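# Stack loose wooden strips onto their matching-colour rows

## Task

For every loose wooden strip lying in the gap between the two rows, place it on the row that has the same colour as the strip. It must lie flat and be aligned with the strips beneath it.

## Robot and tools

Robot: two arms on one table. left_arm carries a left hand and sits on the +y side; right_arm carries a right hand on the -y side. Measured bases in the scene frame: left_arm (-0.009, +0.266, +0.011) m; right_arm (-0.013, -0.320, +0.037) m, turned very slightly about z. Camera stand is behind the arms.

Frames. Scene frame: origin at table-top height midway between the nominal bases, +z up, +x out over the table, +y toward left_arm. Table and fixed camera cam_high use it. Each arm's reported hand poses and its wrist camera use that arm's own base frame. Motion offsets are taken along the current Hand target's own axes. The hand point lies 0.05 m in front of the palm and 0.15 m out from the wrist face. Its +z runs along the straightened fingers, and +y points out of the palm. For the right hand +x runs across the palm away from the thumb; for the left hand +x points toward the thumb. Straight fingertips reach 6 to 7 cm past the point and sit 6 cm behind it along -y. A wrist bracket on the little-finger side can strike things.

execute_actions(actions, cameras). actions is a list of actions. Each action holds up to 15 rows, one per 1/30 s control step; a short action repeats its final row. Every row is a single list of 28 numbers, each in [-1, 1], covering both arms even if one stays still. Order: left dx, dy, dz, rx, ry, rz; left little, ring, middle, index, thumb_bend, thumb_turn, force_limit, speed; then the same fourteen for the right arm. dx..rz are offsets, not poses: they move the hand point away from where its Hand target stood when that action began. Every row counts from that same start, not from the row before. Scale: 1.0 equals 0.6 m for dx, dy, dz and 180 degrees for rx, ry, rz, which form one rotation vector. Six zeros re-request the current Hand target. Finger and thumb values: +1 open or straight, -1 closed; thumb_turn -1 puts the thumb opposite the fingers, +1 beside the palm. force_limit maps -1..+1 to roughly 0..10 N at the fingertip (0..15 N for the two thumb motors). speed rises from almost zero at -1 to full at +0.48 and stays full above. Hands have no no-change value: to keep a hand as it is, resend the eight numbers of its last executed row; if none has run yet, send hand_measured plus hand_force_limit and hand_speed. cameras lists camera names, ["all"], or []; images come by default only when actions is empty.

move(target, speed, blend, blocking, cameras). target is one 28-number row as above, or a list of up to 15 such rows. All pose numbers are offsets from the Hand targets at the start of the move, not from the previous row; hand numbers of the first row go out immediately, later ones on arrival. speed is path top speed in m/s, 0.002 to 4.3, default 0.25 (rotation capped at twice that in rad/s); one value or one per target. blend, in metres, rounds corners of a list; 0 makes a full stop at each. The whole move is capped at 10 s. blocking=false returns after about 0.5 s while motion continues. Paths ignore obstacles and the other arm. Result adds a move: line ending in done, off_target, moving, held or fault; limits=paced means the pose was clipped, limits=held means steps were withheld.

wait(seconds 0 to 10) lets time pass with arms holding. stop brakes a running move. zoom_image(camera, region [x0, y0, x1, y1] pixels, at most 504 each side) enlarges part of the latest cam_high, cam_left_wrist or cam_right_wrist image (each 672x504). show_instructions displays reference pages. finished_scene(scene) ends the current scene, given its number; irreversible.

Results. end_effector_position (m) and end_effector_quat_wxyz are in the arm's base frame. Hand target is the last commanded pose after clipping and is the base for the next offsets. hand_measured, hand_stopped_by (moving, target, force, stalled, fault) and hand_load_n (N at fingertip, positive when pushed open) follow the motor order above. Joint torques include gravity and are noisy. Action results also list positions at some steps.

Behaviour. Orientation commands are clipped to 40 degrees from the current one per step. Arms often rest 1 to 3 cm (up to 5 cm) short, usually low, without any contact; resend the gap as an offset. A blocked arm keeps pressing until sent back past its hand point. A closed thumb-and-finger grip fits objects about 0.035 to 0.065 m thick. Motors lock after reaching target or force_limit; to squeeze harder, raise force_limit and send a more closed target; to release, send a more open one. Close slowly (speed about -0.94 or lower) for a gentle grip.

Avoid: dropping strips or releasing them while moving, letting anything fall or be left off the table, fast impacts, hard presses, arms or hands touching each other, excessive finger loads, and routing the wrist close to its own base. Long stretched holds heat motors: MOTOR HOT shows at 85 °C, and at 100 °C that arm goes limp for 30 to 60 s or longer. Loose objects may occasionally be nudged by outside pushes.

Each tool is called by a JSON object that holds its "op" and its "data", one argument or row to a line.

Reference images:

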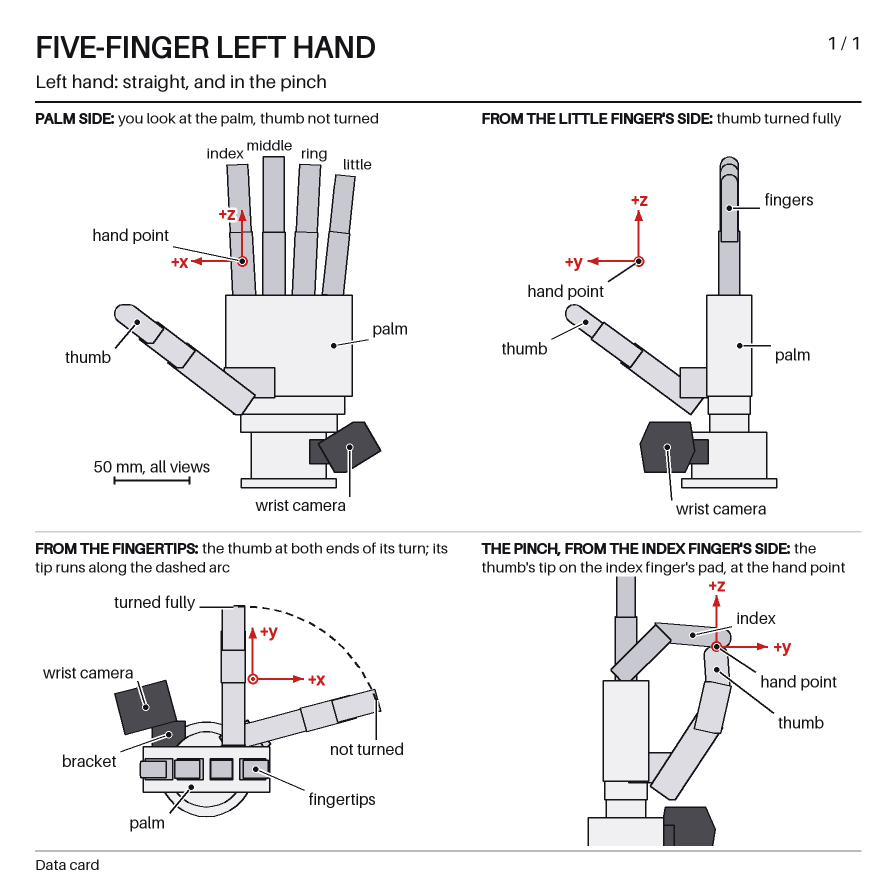

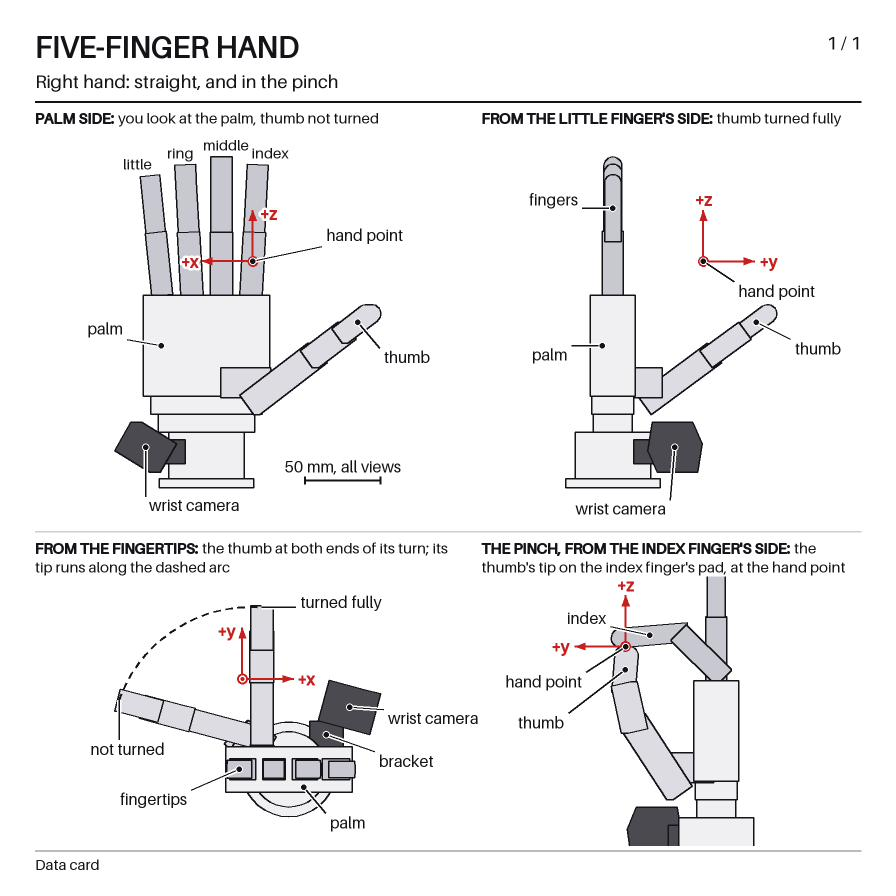

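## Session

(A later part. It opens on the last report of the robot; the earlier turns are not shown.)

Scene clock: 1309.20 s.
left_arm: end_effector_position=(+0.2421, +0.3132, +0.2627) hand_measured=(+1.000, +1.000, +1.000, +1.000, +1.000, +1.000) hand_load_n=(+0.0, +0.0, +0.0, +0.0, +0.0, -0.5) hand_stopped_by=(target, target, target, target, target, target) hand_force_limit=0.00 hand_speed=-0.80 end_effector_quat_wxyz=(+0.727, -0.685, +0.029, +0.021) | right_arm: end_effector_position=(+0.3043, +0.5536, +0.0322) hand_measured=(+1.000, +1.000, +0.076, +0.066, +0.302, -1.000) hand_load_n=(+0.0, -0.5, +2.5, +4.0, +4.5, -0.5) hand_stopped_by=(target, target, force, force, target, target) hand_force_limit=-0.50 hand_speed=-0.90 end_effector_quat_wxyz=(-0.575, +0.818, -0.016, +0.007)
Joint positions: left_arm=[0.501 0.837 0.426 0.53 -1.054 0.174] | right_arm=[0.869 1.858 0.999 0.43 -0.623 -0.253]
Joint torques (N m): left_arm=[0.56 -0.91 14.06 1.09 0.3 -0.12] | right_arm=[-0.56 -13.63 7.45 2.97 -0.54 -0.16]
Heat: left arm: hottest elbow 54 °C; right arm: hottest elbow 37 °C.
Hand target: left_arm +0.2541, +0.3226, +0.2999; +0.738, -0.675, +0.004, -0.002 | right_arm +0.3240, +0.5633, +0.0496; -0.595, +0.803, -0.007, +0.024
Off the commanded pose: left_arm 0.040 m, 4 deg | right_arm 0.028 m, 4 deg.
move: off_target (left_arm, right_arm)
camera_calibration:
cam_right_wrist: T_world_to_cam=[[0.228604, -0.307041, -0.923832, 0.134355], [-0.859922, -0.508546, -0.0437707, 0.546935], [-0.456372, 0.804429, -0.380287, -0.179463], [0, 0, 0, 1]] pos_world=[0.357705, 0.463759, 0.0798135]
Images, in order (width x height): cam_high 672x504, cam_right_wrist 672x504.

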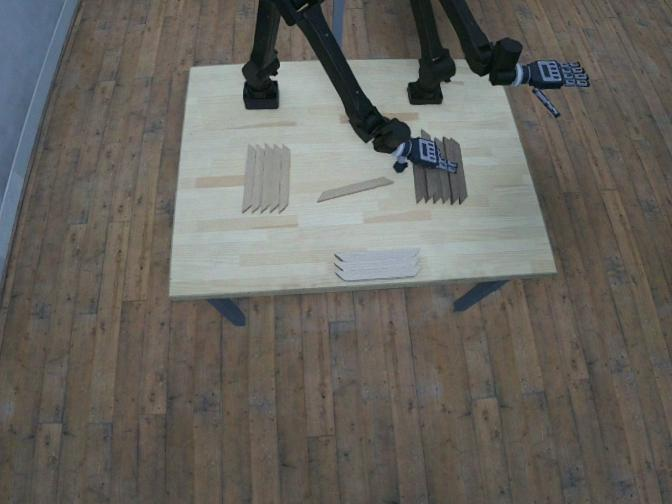

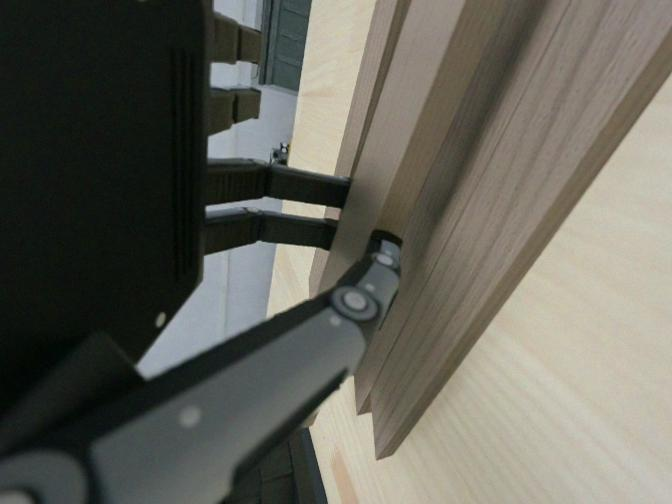

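{"op": "move", "data": {
  "target": [0,0,0,0,0,0,1,1,1,1,1,1,0,-0.8,0,0.0484,0.0182,0.0002,-0.008,-0.0024,1,1,-0.15,-0.15,0.3,-1,-0.5,-0.9],
  "speed": 0.05,
  "cameras": ["cam_high","cam_right_wrist"]
}}

{"op": "zoom_image", "data": {
  "camera": "cam_high",
  "region": [390, 110, 490, 210]
}}

Scene clock: 1347.40 s.
left_arm: end_effector_position=(+0.2421, +0.3132, +0.2627) hand_measured=(+1.000, +1.000, +1.000, +1.000, +1.000, +1.000) hand_load_n=(+0.0, +0.0, +0.0, +0.0, +0.0, -0.5) hand_stopped_by=(target, target, target, target, target, target) hand_force_limit=0.00 hand_speed=-0.80 end_effector_quat_wxyz=(+0.727, -0.685, +0.029, +0.021) | right_arm: end_effector_position=(+0.3019, +0.5548, +0.0056) hand_measured=(+1.000, +1.000, +0.076, +0.066, +0.302, -1.000) hand_load_n=(+0.0, +0.0, +3.0, +4.0, +4.0, -0.5) hand_stopped_by=(target, target, force, force, target, target) hand_force_limit=-0.50 hand_speed=-0.90 end_effector_quat_wxyz=(-0.578, +0.816, -0.004, -0.001)
Joint positions: left_arm=[0.501 0.837 0.426 0.53 -1.054 0.174] | right_arm=[0.868 1.922 0.999 0.492 -0.653 -0.267]
Joint torques (N m): left_arm=[0.67 -0.97 14.05 1.03 0.3 -0.12] | right_arm=[-0.03 -12.69 7.83 2.95 -0.53 -0.18]
Heat: left arm: hottest elbow 54 °C; right arm: hottest elbow 38 °C.
Hand target: left_arm +0.2541, +0.3226, +0.2999; +0.738, -0.675, +0.004, -0.002 | right_arm +0.3250, +0.5652, +0.0187; -0.595, +0.804, +0.003, +0.016
Off the commanded pose: left_arm 0.040 m, 4 deg | right_arm 0.029 m, 3 deg.
move: off_target (left_arm, right_arm)
camera_calibration:
cam_right_wrist: T_world_to_cam=[[0.239054, -0.295262, -0.925026, 0.100912], [-0.844432, -0.533515, -0.0479316, 0.553504], [-0.479363, 0.79258, -0.376867, -0.178229], [0, 0, 0, 1]] pos_world=[0.357836, 0.466359, 0.052708]
Images, in order (width x height): cam_high 672x504, cam_right_wrist 672x504.

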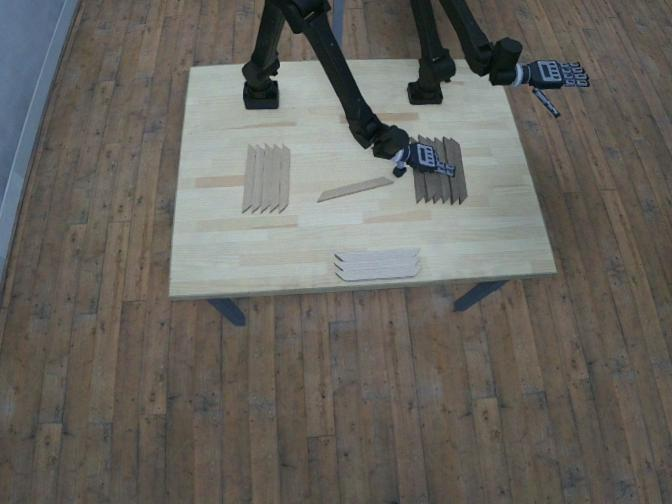

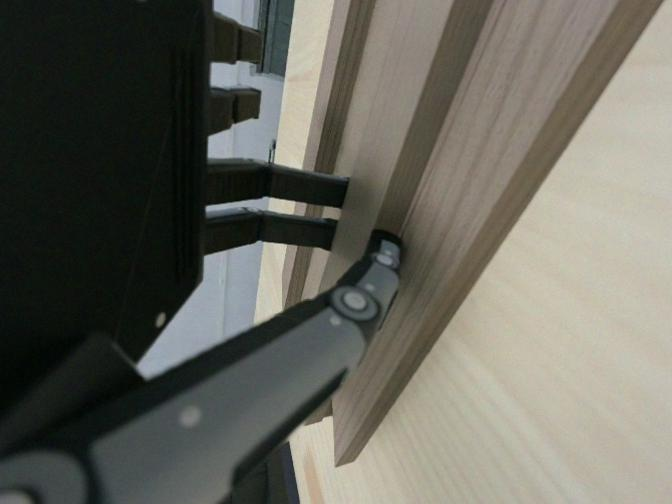

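Scaled by 5.040 from the camera's 672x504 image, which has a finer 960x720 frame.

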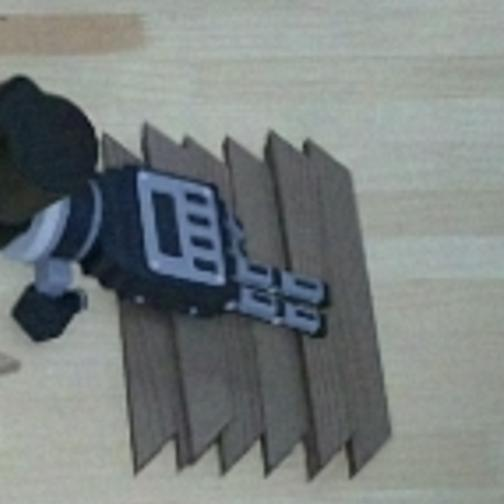

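{"op": "move", "data": {
  "target": [
    [0,0,0,0,0,0,1,1,1,1,1,1,0,-0.8,0.0006,-0.0225,-0.0068,-0.0002,0.0064,0.0019,1,1,-0.15,-0.15,0.3,-1,-0.5,-0.9],
    [0,0,0,0,0,0,1,1,1,1,1,1,0,-0.8,0,0.003,0.001,-0.0002,0.0064,0.0019,1,1,-0.15,-0.15,0.3,-1,-0.5,-0.9]
  ],
  "speed": 0.05,
  "cameras": ["cam_high","cam_right_wrist"]
}}

{"op": "zoom_image", "data": {
  "camera": "cam_high",
  "region": [390, 110, 490, 210]
}}

{"op": "zoom_image", "data": {
  "camera": "cam_right_wrist",
  "region": [300, 0, 540, 240]
}}

Scene clock: 1376.93 s.
left_arm: end_effector_position=(+0.2421, +0.3132, +0.2627) hand_measured=(+1.000, +1.000, +1.000, +1.000, +1.000, +1.000) hand_load_n=(+0.0, +0.0, +0.0, +0.0, +0.0, +0.0) hand_stopped_by=(target, target, target, target, target, target) hand_force_limit=0.00 hand_speed=-0.80 end_effector_quat_wxyz=(+0.727, -0.685, +0.029, +0.021) | right_arm: end_effector_position=(+0.3050, +0.5563, +0.0060) hand_measured=(+1.000, +1.000, +0.076, +0.066, +0.302, -1.000) hand_load_n=(+0.0, +0.0, +3.0, +4.0, +4.5, -1.0) hand_stopped_by=(target, target, force, force, target, target) hand_force_limit=-0.50 hand_speed=-0.90 end_effector_quat_wxyz=(-0.580, +0.814, -0.008, +0.005)
Joint positions: left_arm=[0.501 0.837 0.426 0.53 -1.054 0.174] | right_arm=[0.868 1.926 0.999 0.507 -0.64 -0.259]
Joint torques (N m): left_arm=[0.67 -0.97 14.05 1.05 0.3 -0.11] | right_arm=[0.38 -12.63 6.98 2.92 -0.1 -0.08]
Heat: left arm: hottest elbow 54 °C; right arm: hottest elbow 38 °C.
Hand target: left_arm +0.2541, +0.3226, +0.2999; +0.738, -0.675, +0.004, -0.002 | right_arm +0.3250, +0.5653, +0.0168; -0.595, +0.804, -0.005, +0.023
Off the commanded pose: left_arm 0.040 m, 4 deg | right_arm 0.024 m, 3 deg.
move: off_target (left_arm, right_arm)
camera_calibration:
cam_right_wrist: T_world_to_cam=[[0.23925, -0.292908, -0.925724, 0.0996093], [-0.851446, -0.521546, -0.0550311, 0.552491], [-0.466689, 0.80137, -0.374175, -0.186577], [0, 0, 0, 1]] pos_world=[0.359511, 0.466843, 0.0528025]
Images, in order (width x height): cam_high 672x504, cam_right_wrist 672x504.

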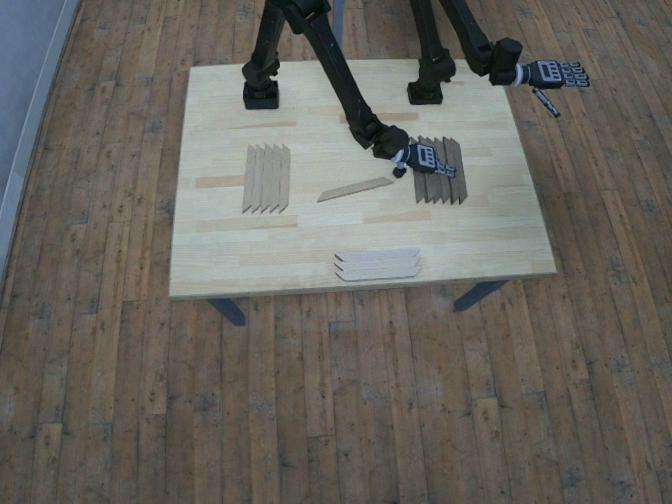

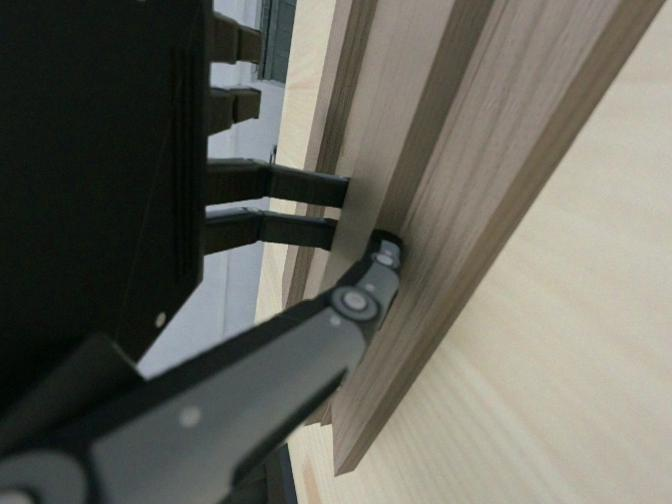

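Scaled by 5.040 from the camera's 672x504 image, which has a finer 960x720 frame.

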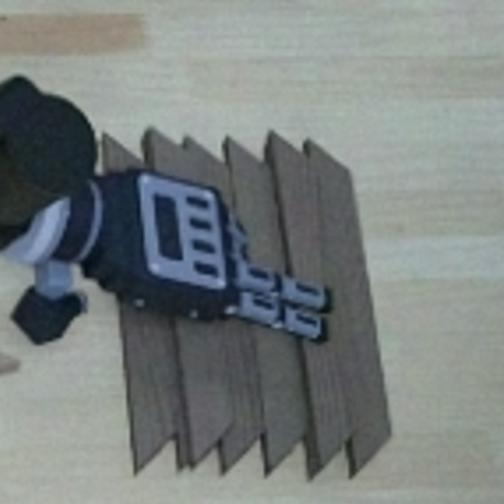

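Scaled by 2.100 from the camera's 672x504 image, which has a finer 960x720 frame.

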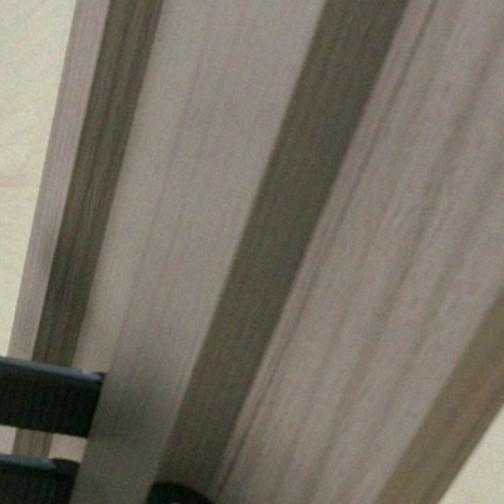

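{"op": "execute_actions", "data": {
  "actions": [
    [[0,0,0,0,0,0,1,1,1,1,1,1,0,-0.8,0,-0.0096,-0.0029,0,0,0,1,1,-0.15,-0.15,0.3,-1,-0.5,-0.9]],
    [[0,0,0,0,0,0,1,1,1,1,1,1,0,-0.8,0,0,0,0,0,0,1,1,0.2,0.2,0.3,-1,-0.5,-0.9]],
    [[0,0,0,0,0,0,1,1,1,1,1,1,0,-0.8,0,0,0,0,0,0,1,1,0.4,0.4,0.3,-1,-0.5,-0.8]]
  ],
  "cameras": []
}}

{"op": "move", "data": {
  "target": [
    [0,0,0,0,0,0,1,1,1,1,1,1,0,-0.8,0.0006,-0.0057,-0.0157,0,0,0,1,1,0.4,0.4,0.3,-1,-0.5,-0.8],
    [0,0,0,0,0,0,1,1,1,1,1,1,0,-0.8,0.0053,-0.1497,-0.0802,0,0,0,1,1,0.4,0.4,0.3,-1,-0.5,-0.8]
  ],
  "speed": [0.04,0.12],
  "cameras": ["cam_high","cam_right_wrist"]
}}

{"op": "zoom_image", "data": {
  "camera": "cam_high",
  "region": [390, 110, 490, 210]
}}

Scene clock: 1394.67 s.
left_arm: end_effector_position=(+0.2421, +0.3132, +0.2627) hand_measured=(+1.000, +1.000, +1.000, +1.000, +1.000, +1.000) hand_load_n=(+0.0, +0.0, +0.0, +0.0, +0.0, -0.5) hand_stopped_by=(target, target, target, target, target, target) hand_force_limit=0.00 hand_speed=-0.80 end_effector_quat_wxyz=(+0.727, -0.685, +0.029, +0.021) | right_arm: end_effector_position=(+0.3049, +0.5563, +0.0060) hand_measured=(+1.000, +1.000, +0.400, +0.400, +0.300, -1.000) hand_load_n=(+0.0, +0.0, +0.0, +0.0, +0.0, +0.0) hand_stopped_by=(target, target, target, target, target, target) hand_force_limit=-0.50 hand_speed=-0.80 end_effector_quat_wxyz=(-0.580, +0.814, -0.009, +0.005)
Joint positions: left_arm=[0.501 0.837 0.426 0.53 -1.054 0.174] | right_arm=[0.868 1.926 0.999 0.507 -0.64 -0.258]
Joint torques (N m): left_arm=[0.56 -0.97 14.06 1.05 0.3 -0.12] | right_arm=[0.03 -13.63 7.12 2.44 -0.13 -0.1]
Heat: left arm: hottest elbow 54 °C; right arm: hottest elbow 38 °C.
Hand target: left_arm +0.2541, +0.3226, +0.2999; +0.738, -0.675, +0.004, -0.002 | right_arm +0.3249, +0.5653, +0.0228; -0.595, +0.804, -0.005, +0.023
Off the commanded pose: left_arm 0.040 m, 4 deg | right_arm 0.028 m, 3 deg.
Step readings (end_effector_position of left_arm | right_arm):
0: (+0.2421, +0.3132, +0.2627) | (+0.3050, +0.5563, +0.0060)
1: (+0.2421, +0.3132, +0.2627) | (+0.3050, +0.5563, +0.0060)
2: (+0.2421, +0.3132, +0.2627) | (+0.3050, +0.5563, +0.0060)
4: (+0.2421, +0.3132, +0.2627) | (+0.3050, +0.5563, +0.0060)
8: (+0.2421, +0.3132, +0.2627) | (+0.3050, +0.5563, +0.0060)
15: (+0.2421, +0.3132, +0.2627) | (+0.3050, +0.5563, +0.0060)
16: (+0.2421, +0.3132, +0.2627) | (+0.3050, +0.5563, +0.0060)
17: (+0.2421, +0.3132, +0.2627) | (+0.3050, +0.5563, +0.0060)
19: (+0.2421, +0.3132, +0.2627) | (+0.3053, +0.5563, +0.0058)
23: (+0.2421, +0.3132, +0.2627) | (+0.3049, +0.5563, +0.0060)
30: (+0.2421, +0.3132, +0.2627) | (+0.3049, +0.5563, +0.0060)
31: (+0.2421, +0.3132, +0.2627) | (+0.3049, +0.5563, +0.0060)
32: (+0.2421, +0.3132, +0.2627) | (+0.3049, +0.5563, +0.0060)
34: (+0.2421, +0.3132, +0.2627) | (+0.3049, +0.5563, +0.0060)
38: (+0.2421, +0.3132, +0.2627) | (+0.3049, +0.5563, +0.0060)
45: (+0.2421, +0.3132, +0.2627) | (+0.3049, +0.5563, +0.0060)
No camera images: "cameras" was empty.

Scene clock: 1397.17 s.
left_arm: end_effector_position=(+0.2421, +0.3132, +0.2627) hand_measured=(+1.000, +1.000, +1.000, +1.000, +1.000, +1.000) hand_load_n=(+0.0, +0.0, +0.0, +0.0, -0.5, -0.5) hand_stopped_by=(target, target, target, target, target, target) hand_force_limit=0.00 hand_speed=-0.80 end_effector_quat_wxyz=(+0.727, -0.685, +0.029, +0.021) | right_arm: end_effector_position=(+0.3025, +0.5373, +0.0926) hand_measured=(+1.000, +1.000, +0.400, +0.400, +0.300, -1.000) hand_load_n=(+0.0, +0.0, +0.0, -0.5, +0.0, +0.0) hand_stopped_by=(target, target, target, target, target, target) hand_force_limit=-0.50 hand_speed=-0.80 end_effector_quat_wxyz=(-0.577, +0.817, -0.017, +0.002)
Joint positions: left_arm=[0.501 0.837 0.426 0.53 -1.054 0.174] | right_arm=[0.848 1.714 0.999 0.28 -0.651 -0.258]
Joint torques (N m): left_arm=[0.67 -0.97 14.06 1.05 0.3 -0.12] | right_arm=[-0.03 -13.33 9.21 1.73 -0.57 -0.21]
Heat: left arm: hottest elbow 54 °C; right arm: hottest elbow 38 °C.
Hand target: left_arm +0.2541, +0.3226, +0.2999; +0.738, -0.675, +0.004, -0.002 | right_arm +0.3243, +0.5454, +0.1228; -0.595, +0.804, -0.005, +0.023
Off the commanded pose: left_arm 0.040 m, 4 deg | right_arm 0.038 m, 4 deg.
move: off_target (left_arm, right_arm)
camera_calibration:
cam_right_wrist: T_world_to_cam=[[0.222381, -0.303355, -0.926565, 0.185617], [-0.857608, -0.512906, -0.0379068, 0.540908], [-0.463741, 0.803059, -0.37422, -0.141849], [0, 0, 0, 1]] pos_world=[0.356827, 0.447656, 0.139408]
Images, in order (width x height): cam_high 672x504, cam_right_wrist 672x504.

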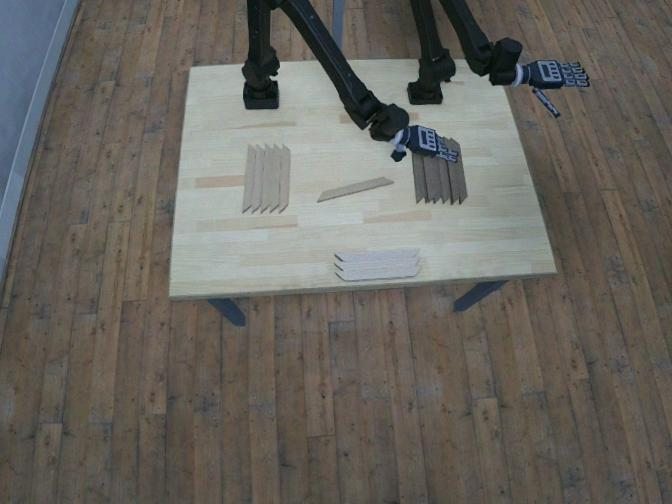

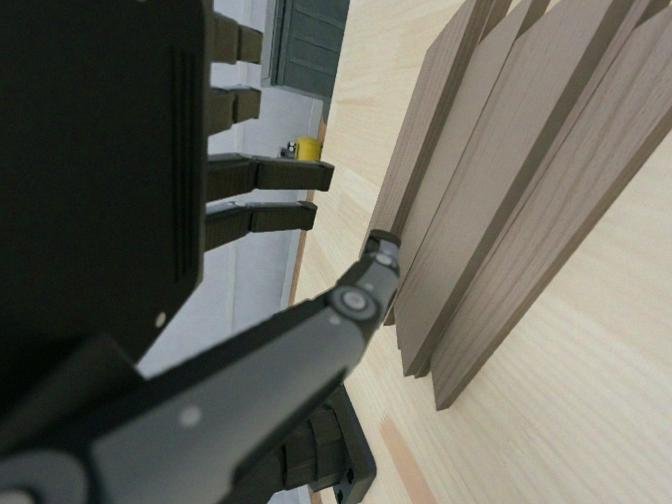

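Scaled by 5.040 from the camera's 672x504 image, which has a finer 960x720 frame.

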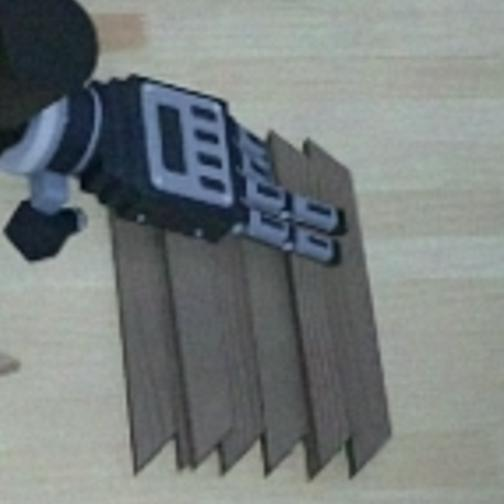

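{"op": "move", "data": {
  "target": [0,0,0,0,0,0,1,1,1,1,1,1,0,-0.8,0.1647,0.0667,-0.926,-0.0208,0.4612,0.1626,1,1,0.4,0.4,0.3,-1,-0.5,-0.8],
  "speed": 0.25,
  "cameras": []
}}

{"op": "move", "data": {
  "target": [0,0,0,0,0,0,1,1,1,1,1,1,0,-0.8,0.6,0.067,-0.3305,0,0.4439,0.1615,1,1,0.4,0.4,0.3,-1,-0.5,-0.8],
  "speed": 0.25,
  "cameras": ["cam_high"]
}}

{"op": "zoom_image", "data": {
  "camera": "cam_high",
  "region": [230, 110, 480, 220]
}}

Scene clock: 1467.83 s.
left_arm: end_effector_position=(+0.2421, +0.3132, +0.2627) hand_measured=(+1.000, +1.000, +1.000, +1.000, +1.000, +1.000) hand_load_n=(+0.0, +0.0, +0.0, +0.0, +0.0, -0.5) hand_stopped_by=(target, target, target, target, target, target) hand_force_limit=0.00 hand_speed=-0.80 end_effector_quat_wxyz=(+0.727, -0.685, +0.029, +0.021) | right_arm: end_effector_position=(+0.3878, +0.0021, +0.2126) hand_measured=(+1.000, +1.000, +0.400, +0.400, +0.300, -1.000) hand_load_n=(+0.0, +0.0, -0.5, +0.0, +0.0, +0.0) hand_stopped_by=(target, target, target, target, target, target) hand_force_limit=-0.50 hand_speed=-0.80 end_effector_quat_wxyz=(-0.389, +0.592, -0.590, +0.388)
Joint positions: left_arm=[0.501 0.837 0.426 0.53 -1.054 0.174] | right_arm=[-0.123 0.749 0.582 -0.243 -0.117 -0.051]
Joint torques (N m): left_arm=[0.62 -0.91 14.04 1.06 0.3 -0.12] | right_arm=[0.21 -1.44 11.71 1.63 -0.14 0.03]
Heat: left arm: hottest elbow 55 °C; right arm: hottest elbow 42 °C.
Hand target: left_arm +0.2541, +0.3226, +0.2999; +0.738, -0.675, +0.004, -0.002 | right_arm +0.4003, -0.0007, +0.2495; -0.406, +0.579, -0.580, +0.405
Off the commanded pose: left_arm 0.040 m, 4 deg | right_arm 0.039 m, 3 deg.
move: off_target (left_arm, right_arm)
No camera images: "cameras" was empty.

Scene clock: 1472.00 s.
left_arm: end_effector_position=(+0.2421, +0.3132, +0.2627) hand_measured=(+1.000, +1.000, +1.000, +1.000, +1.000, +1.000) hand_load_n=(+0.0, +0.0, +0.0, -0.5, +0.0, +0.0) hand_stopped_by=(target, target, target, target, target, target) hand_force_limit=0.00 hand_speed=-0.80 end_effector_quat_wxyz=(+0.727, -0.685, +0.029, +0.021) | right_arm: end_effector_position=(+0.1926, -0.3439, +0.2384) hand_measured=(+1.000, +1.000, +0.400, +0.400, +0.300, -1.000) hand_load_n=(-0.5, +0.0, +0.0, +0.0, +0.0, +0.0) hand_stopped_by=(target, target, target, target, target, target) hand_force_limit=-0.50 hand_speed=-0.80 end_effector_quat_wxyz=(+0.009, -0.058, +0.837, -0.544)
Joint positions: left_arm=[0.501 0.837 0.426 0.53 -1.054 0.174] | right_arm=[-0.906 0.784 0.687 -0.395 0.524 0.209]
Joint torques (N m): left_arm=[0.56 -0.91 14.06 1.06 0.29 -0.12] | right_arm=[-0.03 -2.08 11.84 2.82 0.41 0.05]
Heat: left arm: hottest elbow 55 °C; right arm: hottest elbow 42 °C.
Hand target: left_arm +0.2541, +0.3226, +0.2999; +0.738, -0.675, +0.004, -0.002 | right_arm +0.2002, -0.3607, +0.2793; +0.025, -0.036, +0.819, -0.573
Off the commanded pose: left_arm 0.040 m, 4 deg | right_arm 0.045 m, 5 deg.
move: off_target (left_arm, right_arm)
Images, in order (width x height): cam_high 672x504.

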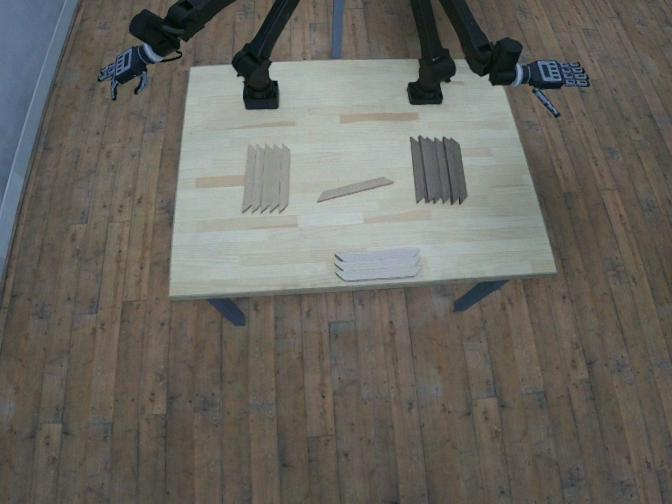

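Scaled by 2.016 from the camera's 672x504 image, which has a finer 960x720 frame.

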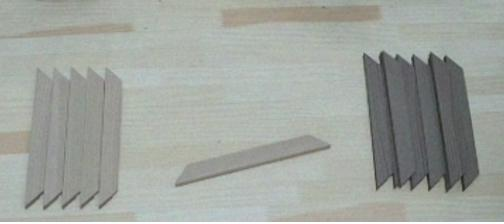

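{"op": "move", "data": {
  "target": [0.2201,0.048,-0.9565,-0.1151,0.4225,0.0525,1,1,0.5,0.5,0.3,-1,-0.5,-0.4,0,0,0,0,0,0,1,1,0.4,0.4,0.3,-1,-0.5,-0.8],
  "speed": 0.25,
  "cameras": ["cam_high","cam_left_wrist"]
}}

Scene clock: 1481.10 s.
left_arm: end_effector_position=(+0.3619, -0.2289, +0.1827) hand_measured=(+1.000, +1.000, +0.500, +0.500, +0.300, -1.000) hand_load_n=(+0.0, -0.5, +0.0, +0.0, +0.0, +0.0) hand_stopped_by=(target, target, target, target, target, target) hand_force_limit=-0.50 hand_speed=-0.40 end_effector_quat_wxyz=(-0.457, +0.637, -0.528, +0.326) | right_arm: end_effector_position=(+0.1926, -0.3439, +0.2384) hand_measured=(+1.000, +1.000, +0.400, +0.400, +0.300, -1.000) hand_load_n=(+0.0, +0.0, +0.0, +0.0, +0.0, +0.0) hand_stopped_by=(target, target, target, target, target, target) hand_force_limit=-0.50 hand_speed=-0.80 end_effector_quat_wxyz=(+0.009, -0.058, +0.837, -0.544)
Joint positions: left_arm=[-0.875 1.087 0.729 -0.398 -1.001 -0.599] | right_arm=[-0.906 0.784 0.687 -0.395 0.524 0.209]
Joint torques (N m): left_arm=[-0.5 -3.72 14.12 2.06 -0.33 0.1] | right_arm=[-0.03 -1.79 11.66 2.67 0.4 0.06]
Heat: left arm: hottest elbow 55 °C; right arm: hottest elbow 43 °C.
Hand target: left_arm +0.3810, -0.2476, +0.2201; -0.453, +0.641, -0.506, +0.358 | right_arm +0.2002, -0.3607, +0.2793; +0.025, -0.036, +0.819, -0.573
Off the commanded pose: left_arm 0.046 m, 5 deg | right_arm 0.045 m, 5 deg.
move: off_target (left_arm, right_arm)
camera_calibration:
cam_left_wrist: T_world_to_cam=[[0.410091, -0.223029, 0.884355, -0.35971], [-0.366722, -0.928126, -0.0640122, -0.0712654], [0.835069, -0.298062, -0.462405, -0.169815], [0, 0, 0, 1]] pos_world=[0.263187, -0.196984, 0.235026]
Images, in order (width x height): cam_high 672x504, cam_left_wrist 672x504.

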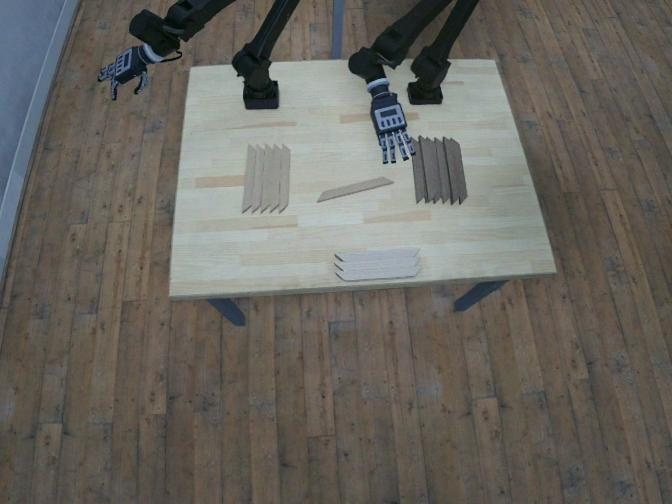

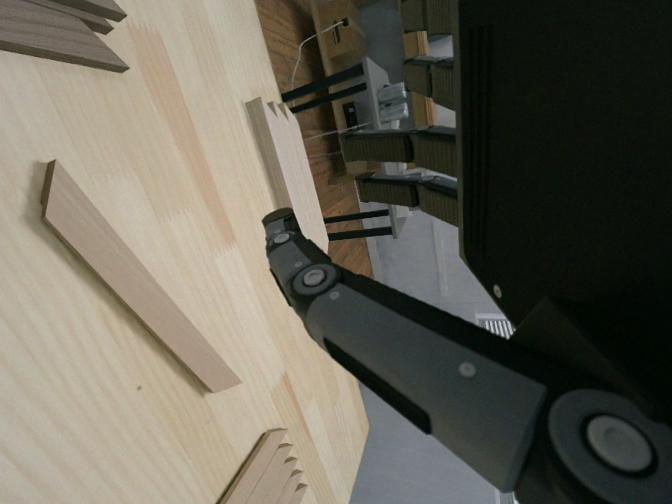

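{"op": "move", "data": {
  "target": [0.1177,0.2165,0.0633,0,0.0053,-0.015,1,1,0.5,0.5,0.3,-1,-0.5,-0.4,0,0,0,0,0,0,1,1,0.4,0.4,0.3,-1,-0.5,-0.8],
  "speed": 0.15,
  "cameras": ["cam_high","cam_left_wrist"]
}}

{"op": "zoom_image", "data": {
  "camera": "cam_left_wrist",
  "region": [80, 100, 320, 340]
}}

{"op": "zoom_image", "data": {
  "camera": "cam_high",
  "region": [300, 120, 420, 240]
}}

Scene clock: 1497.03 s.
left_arm: end_effector_position=(+0.3869, -0.3133, +0.0788) hand_measured=(+1.000, +1.000, +0.500, +0.500, +0.300, -1.000) hand_load_n=(+0.0, +0.0, +0.0, +0.0, +0.0, +0.0) hand_stopped_by=(target, target, target, target, target, target) hand_force_limit=-0.50 hand_speed=-0.40 end_effector_quat_wxyz=(-0.441, +0.647, -0.506, +0.362) | right_arm: end_effector_position=(+0.1926, -0.3439, +0.2384) hand_measured=(+1.000, +1.000, +0.400, +0.400, +0.300, -1.000) hand_load_n=(+0.0, +0.0, +0.0, +0.0, +0.0, +0.0) hand_stopped_by=(target, target, target, target, target, target) hand_force_limit=-0.50 hand_speed=-0.80 end_effector_quat_wxyz=(+0.009, -0.058, +0.837, -0.544)
Joint positions: left_arm=[-0.958 1.478 0.73 -0.024 -1.047 -0.723] | right_arm=[-0.906 0.784 0.687 -0.395 0.524 0.209]
Joint torques (N m): left_arm=[-1.08 -7.12 6.97 2.03 -0.76 -0.11] | right_arm=[-0.32 -1.96 11.9 2.77 0.42 0.02]
Heat: left arm: hottest elbow 56 °C; right arm: hottest elbow 44 °C.
Hand target: left_arm +0.3901, -0.3181, +0.0850; -0.440, +0.649, -0.495, +0.374 | right_arm +0.2002, -0.3607, +0.2793; +0.025, -0.036, +0.819, -0.573
Off the commanded pose: left_arm 0.008 m, 2 deg | right_arm 0.045 m, 5 deg.
move: off_target (right_arm)
camera_calibration:
cam_left_wrist: T_world_to_cam=[[0.370004, -0.151929, 0.916523, -0.261575], [-0.36984, -0.929083, -0.00470523, -0.150868], [0.852241, -0.337226, -0.399954, -0.287749], [0, 0, 0, 1]] pos_world=[0.286219, -0.276946, 0.123943]
Images, in order (width x height): cam_high 672x504, cam_left_wrist 672x504.

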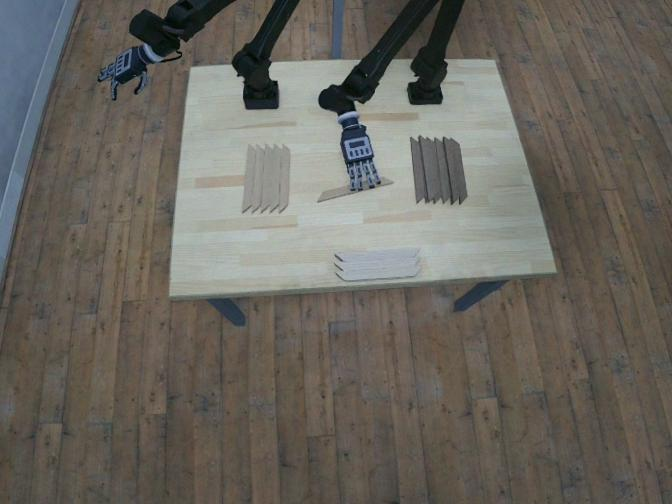

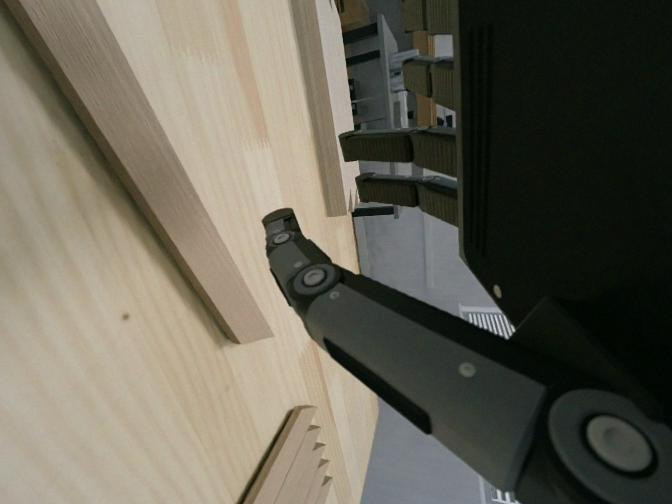

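Scaled by 2.100 from the camera's 672x504 image, which has a finer 960x720 frame.

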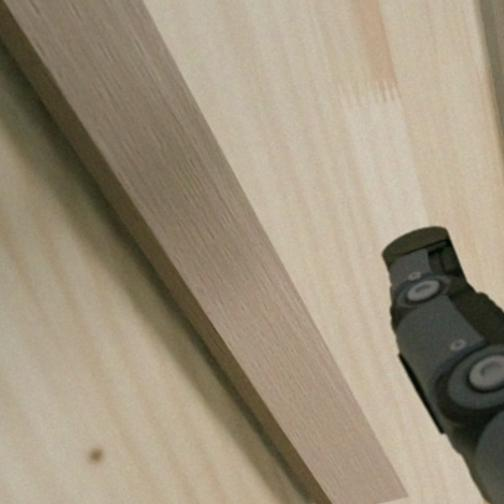

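Scaled by 4.200 from the camera's 672x504 image, which has a finer 960x720 frame.

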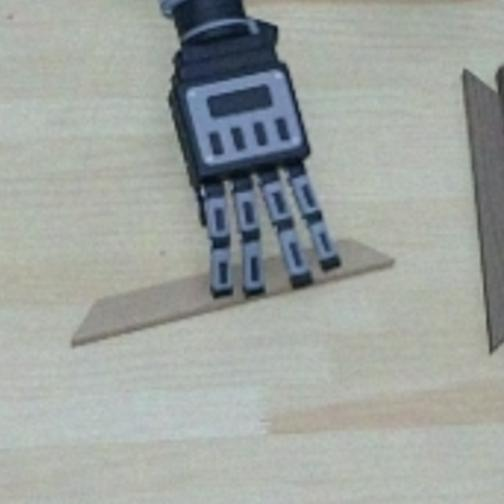

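{"op": "zoom_image", "data": {
  "camera": "cam_left_wrist",
  "region": [100, 150, 260, 310]
}}

Scaled by 3.150 from the camera's 672x504 image, which has a finer 960x720 frame.

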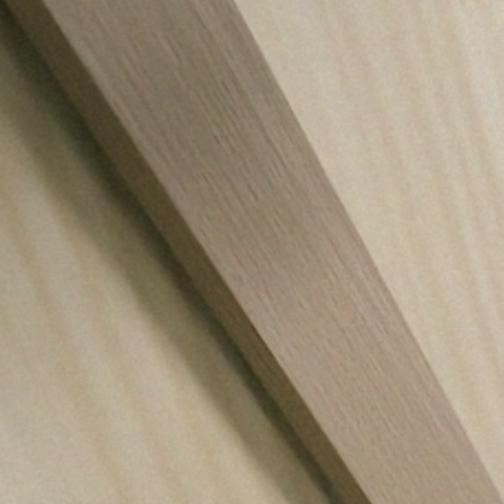

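{"op": "move", "data": {
  "target": [-0.0342,0.0793,0.0207,0,-0.0021,0.006,1,1,0.5,0.5,0.3,-1,-0.5,-0.4,0,0,0,0,0,0,1,1,0.4,0.4,0.3,-1,-0.5,-0.8],
  "speed": 0.08,
  "cameras": ["cam_high","cam_left_wrist"]
}}

{"op": "zoom_image", "data": {
  "camera": "cam_left_wrist",
  "region": [120, 100, 320, 300]
}}

{"op": "zoom_image", "data": {
  "camera": "cam_high",
  "region": [300, 130, 410, 240]
}}

Scene clock: 1565.30 s.
left_arm: end_effector_position=(+0.3791, -0.3018, +0.0329) hand_measured=(+1.000, +1.000, +0.500, +0.500, +0.300, -1.000) hand_load_n=(+0.0, +0.0, +0.0, +0.0, +0.0, +0.0) hand_stopped_by=(target, target, target, target, target, target) hand_force_limit=-0.50 hand_speed=-0.40 end_effector_quat_wxyz=(-0.442, +0.647, -0.504, +0.363) | right_arm: end_effector_position=(+0.1926, -0.3439, +0.2384) hand_measured=(+1.000, +1.000, +0.400, +0.400, +0.300, -1.000) hand_load_n=(+0.0, +0.0, +0.0, +0.0, +0.0, +0.0) hand_stopped_by=(target, target, target, target, target, target) hand_force_limit=-0.50 hand_speed=-0.80 end_effector_quat_wxyz=(+0.009, -0.058, +0.837, -0.544)
Joint positions: left_arm=[-0.958 1.563 0.649 0.146 -1.049 -0.723] | right_arm=[-0.906 0.784 0.687 -0.395 0.524 0.209]
Joint torques (N m): left_arm=[-0.56 -7.06 5.45 2.02 -0.76 0.09] | right_arm=[-0.62 -2.14 11.9 2.85 0.36 0.11]
Heat: left arm: hottest elbow 46 °C; right arm: hottest elbow 49 °C.
Hand target: left_arm +0.3819, -0.3015, +0.0350; -0.445, +0.646, -0.499, +0.368 | right_arm +0.2002, -0.3607, +0.2793; +0.025, -0.036, +0.819, -0.573
Off the commanded pose: left_arm 0.003 m, 1 deg | right_arm 0.045 m, 5 deg.
move: off_target (right_arm)
camera_calibration:
cam_left_wrist: T_world_to_cam=[[0.366927, -0.14859, 0.918306, -0.212776], [-0.36878, -0.929512, -0.0030496, -0.143862], [0.854029, -0.337534, -0.39586, -0.296596], [0, 0, 0, 1]] pos_world=[0.278322, -0.265449, 0.0775443]
Images, in order (width x height): cam_high 672x504, cam_left_wrist 672x504.

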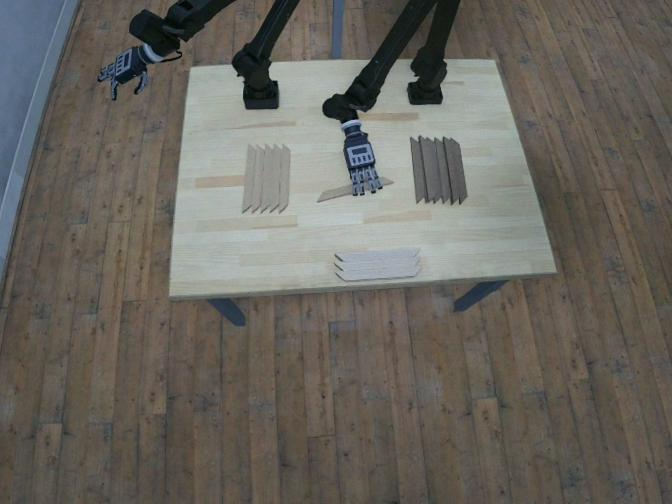

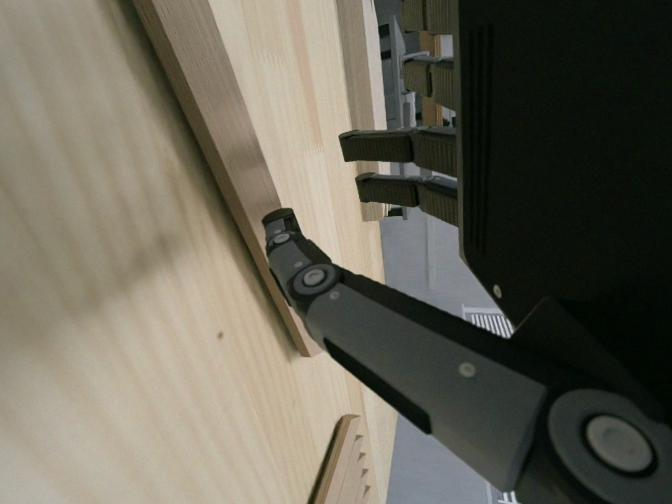

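Scaled by 2.520 from the camera's 672x504 image, which has a finer 960x720 frame.

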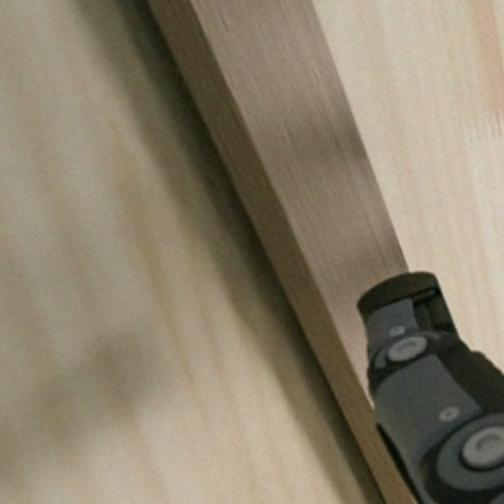

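Scaled by 4.582 from the camera's 672x504 image, which has a finer 960x720 frame.

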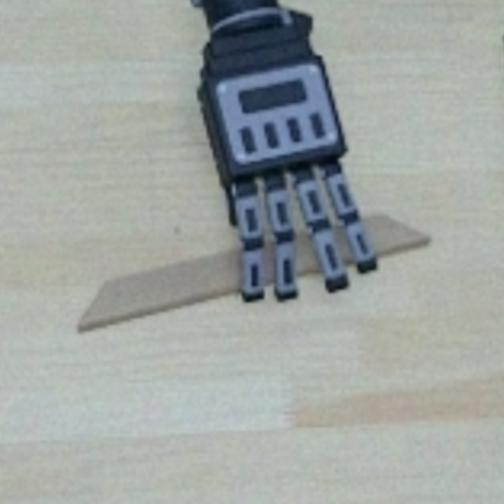

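{"op": "move", "data": {
  "target": [-0.0093,0.0292,0.0067,0,0,0,1,1,0.5,0.5,0.3,-1,-0.5,-0.4,0,0,0,0,0,0,1,1,0.4,0.4,0.3,-1,-0.5,-0.8],
  "speed": 0.06,
  "cameras": ["cam_high","cam_left_wrist"]
}}

{"op": "zoom_image", "data": {
  "camera": "cam_left_wrist",
  "region": [160, 100, 360, 300]
}}

{"op": "zoom_image", "data": {
  "camera": "cam_high",
  "region": [300, 130, 410, 240]
}}

Scene clock: 1630.97 s.
left_arm: end_effector_position=(+0.3762, -0.2977, +0.0155) hand_measured=(+1.000, +1.000, +0.500, +0.500, +0.300, -1.000) hand_load_n=(+0.0, +0.0, +0.0, +0.0, +0.0, +0.0) hand_stopped_by=(target, target, target, target, target, target) hand_force_limit=-0.50 hand_speed=-0.40 end_effector_quat_wxyz=(-0.441, +0.647, -0.504, +0.364) | right_arm: end_effector_position=(+0.1926, -0.3439, +0.2384) hand_measured=(+1.000, +1.000, +0.400, +0.400, +0.300, -1.000) hand_load_n=(+0.0, +0.0, +0.0, +0.0, +0.0, +0.0) hand_stopped_by=(target, target, target, target, target, target) hand_force_limit=-0.50 hand_speed=-0.80 end_effector_quat_wxyz=(+0.009, -0.058, +0.837, -0.544)
Joint positions: left_arm=[-0.958 1.603 0.623 0.214 -1.049 -0.723] | right_arm=[-0.906 0.784 0.687 -0.395 0.524 0.209]
Joint torques (N m): left_arm=[-0.67 -7.06 5 2 -0.75 0.09] | right_arm=[-0.15 -2.61 11.89 2.88 0.41 0.03]
Heat: left arm: hottest elbow 42 °C; right arm: hottest elbow 51 °C.
Hand target: left_arm +0.3788, -0.2971, +0.0170; -0.445, +0.646, -0.499, +0.368 | right_arm +0.2002, -0.3607, +0.2793; +0.025, -0.036, +0.819, -0.573
Off the commanded pose: left_arm 0.003 m, 1 deg | right_arm 0.045 m, 5 deg.
move: off_target (right_arm)
camera_calibration:
cam_left_wrist: T_world_to_cam=[[0.366113, -0.147438, 0.918816, -0.194487], [-0.368708, -0.929543, -0.00224281, -0.141195], [0.85441, -0.337954, -0.394679, -0.29983], [0, 0, 0, 1]] pos_world=[0.275323, -0.26125, 0.0600447]
Images, in order (width x height): cam_high 672x504, cam_left_wrist 672x504.

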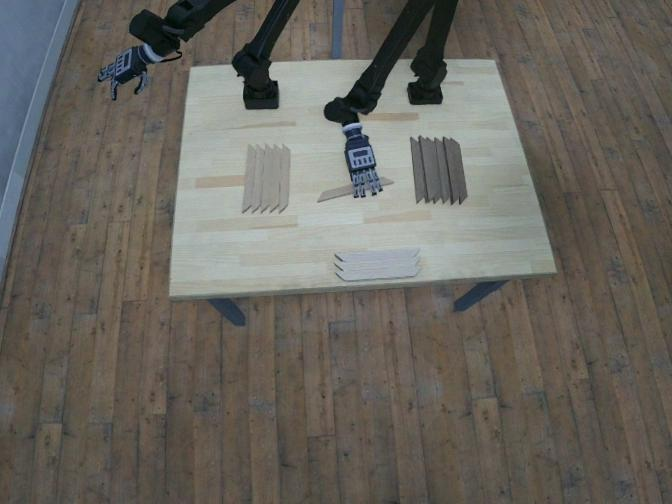

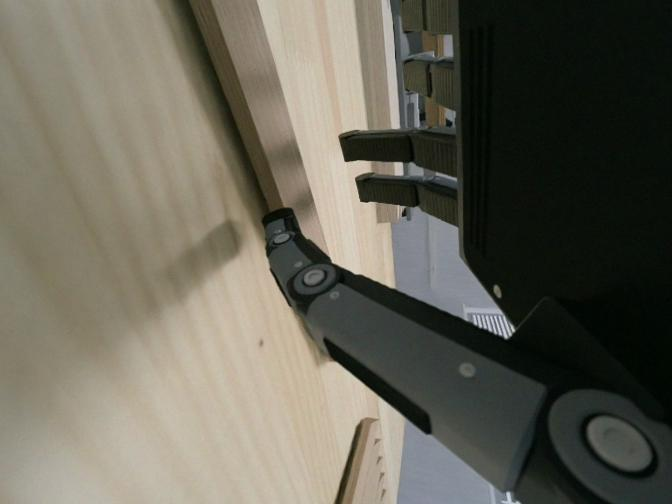

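Scaled by 2.520 from the camera's 672x504 image, which has a finer 960x720 frame.

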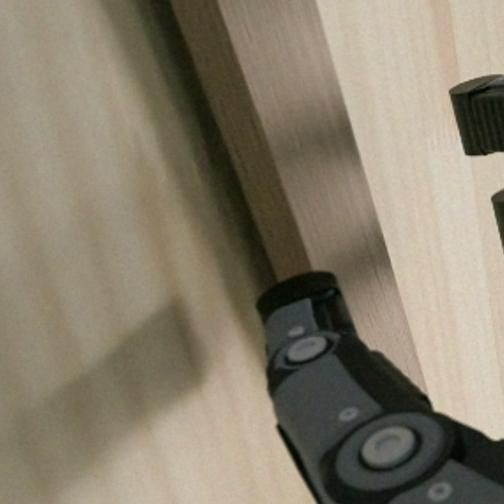

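Scaled by 4.582 from the camera's 672x504 image, which has a finer 960x720 frame.

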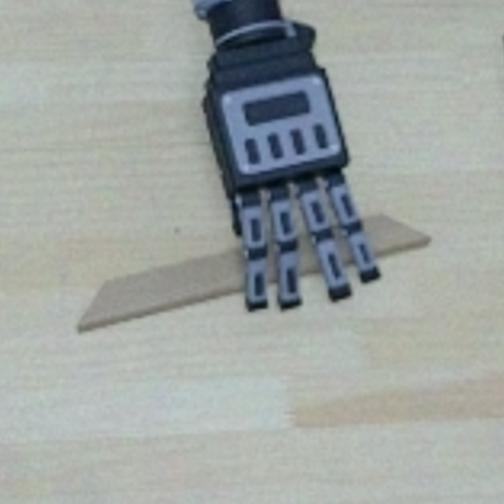

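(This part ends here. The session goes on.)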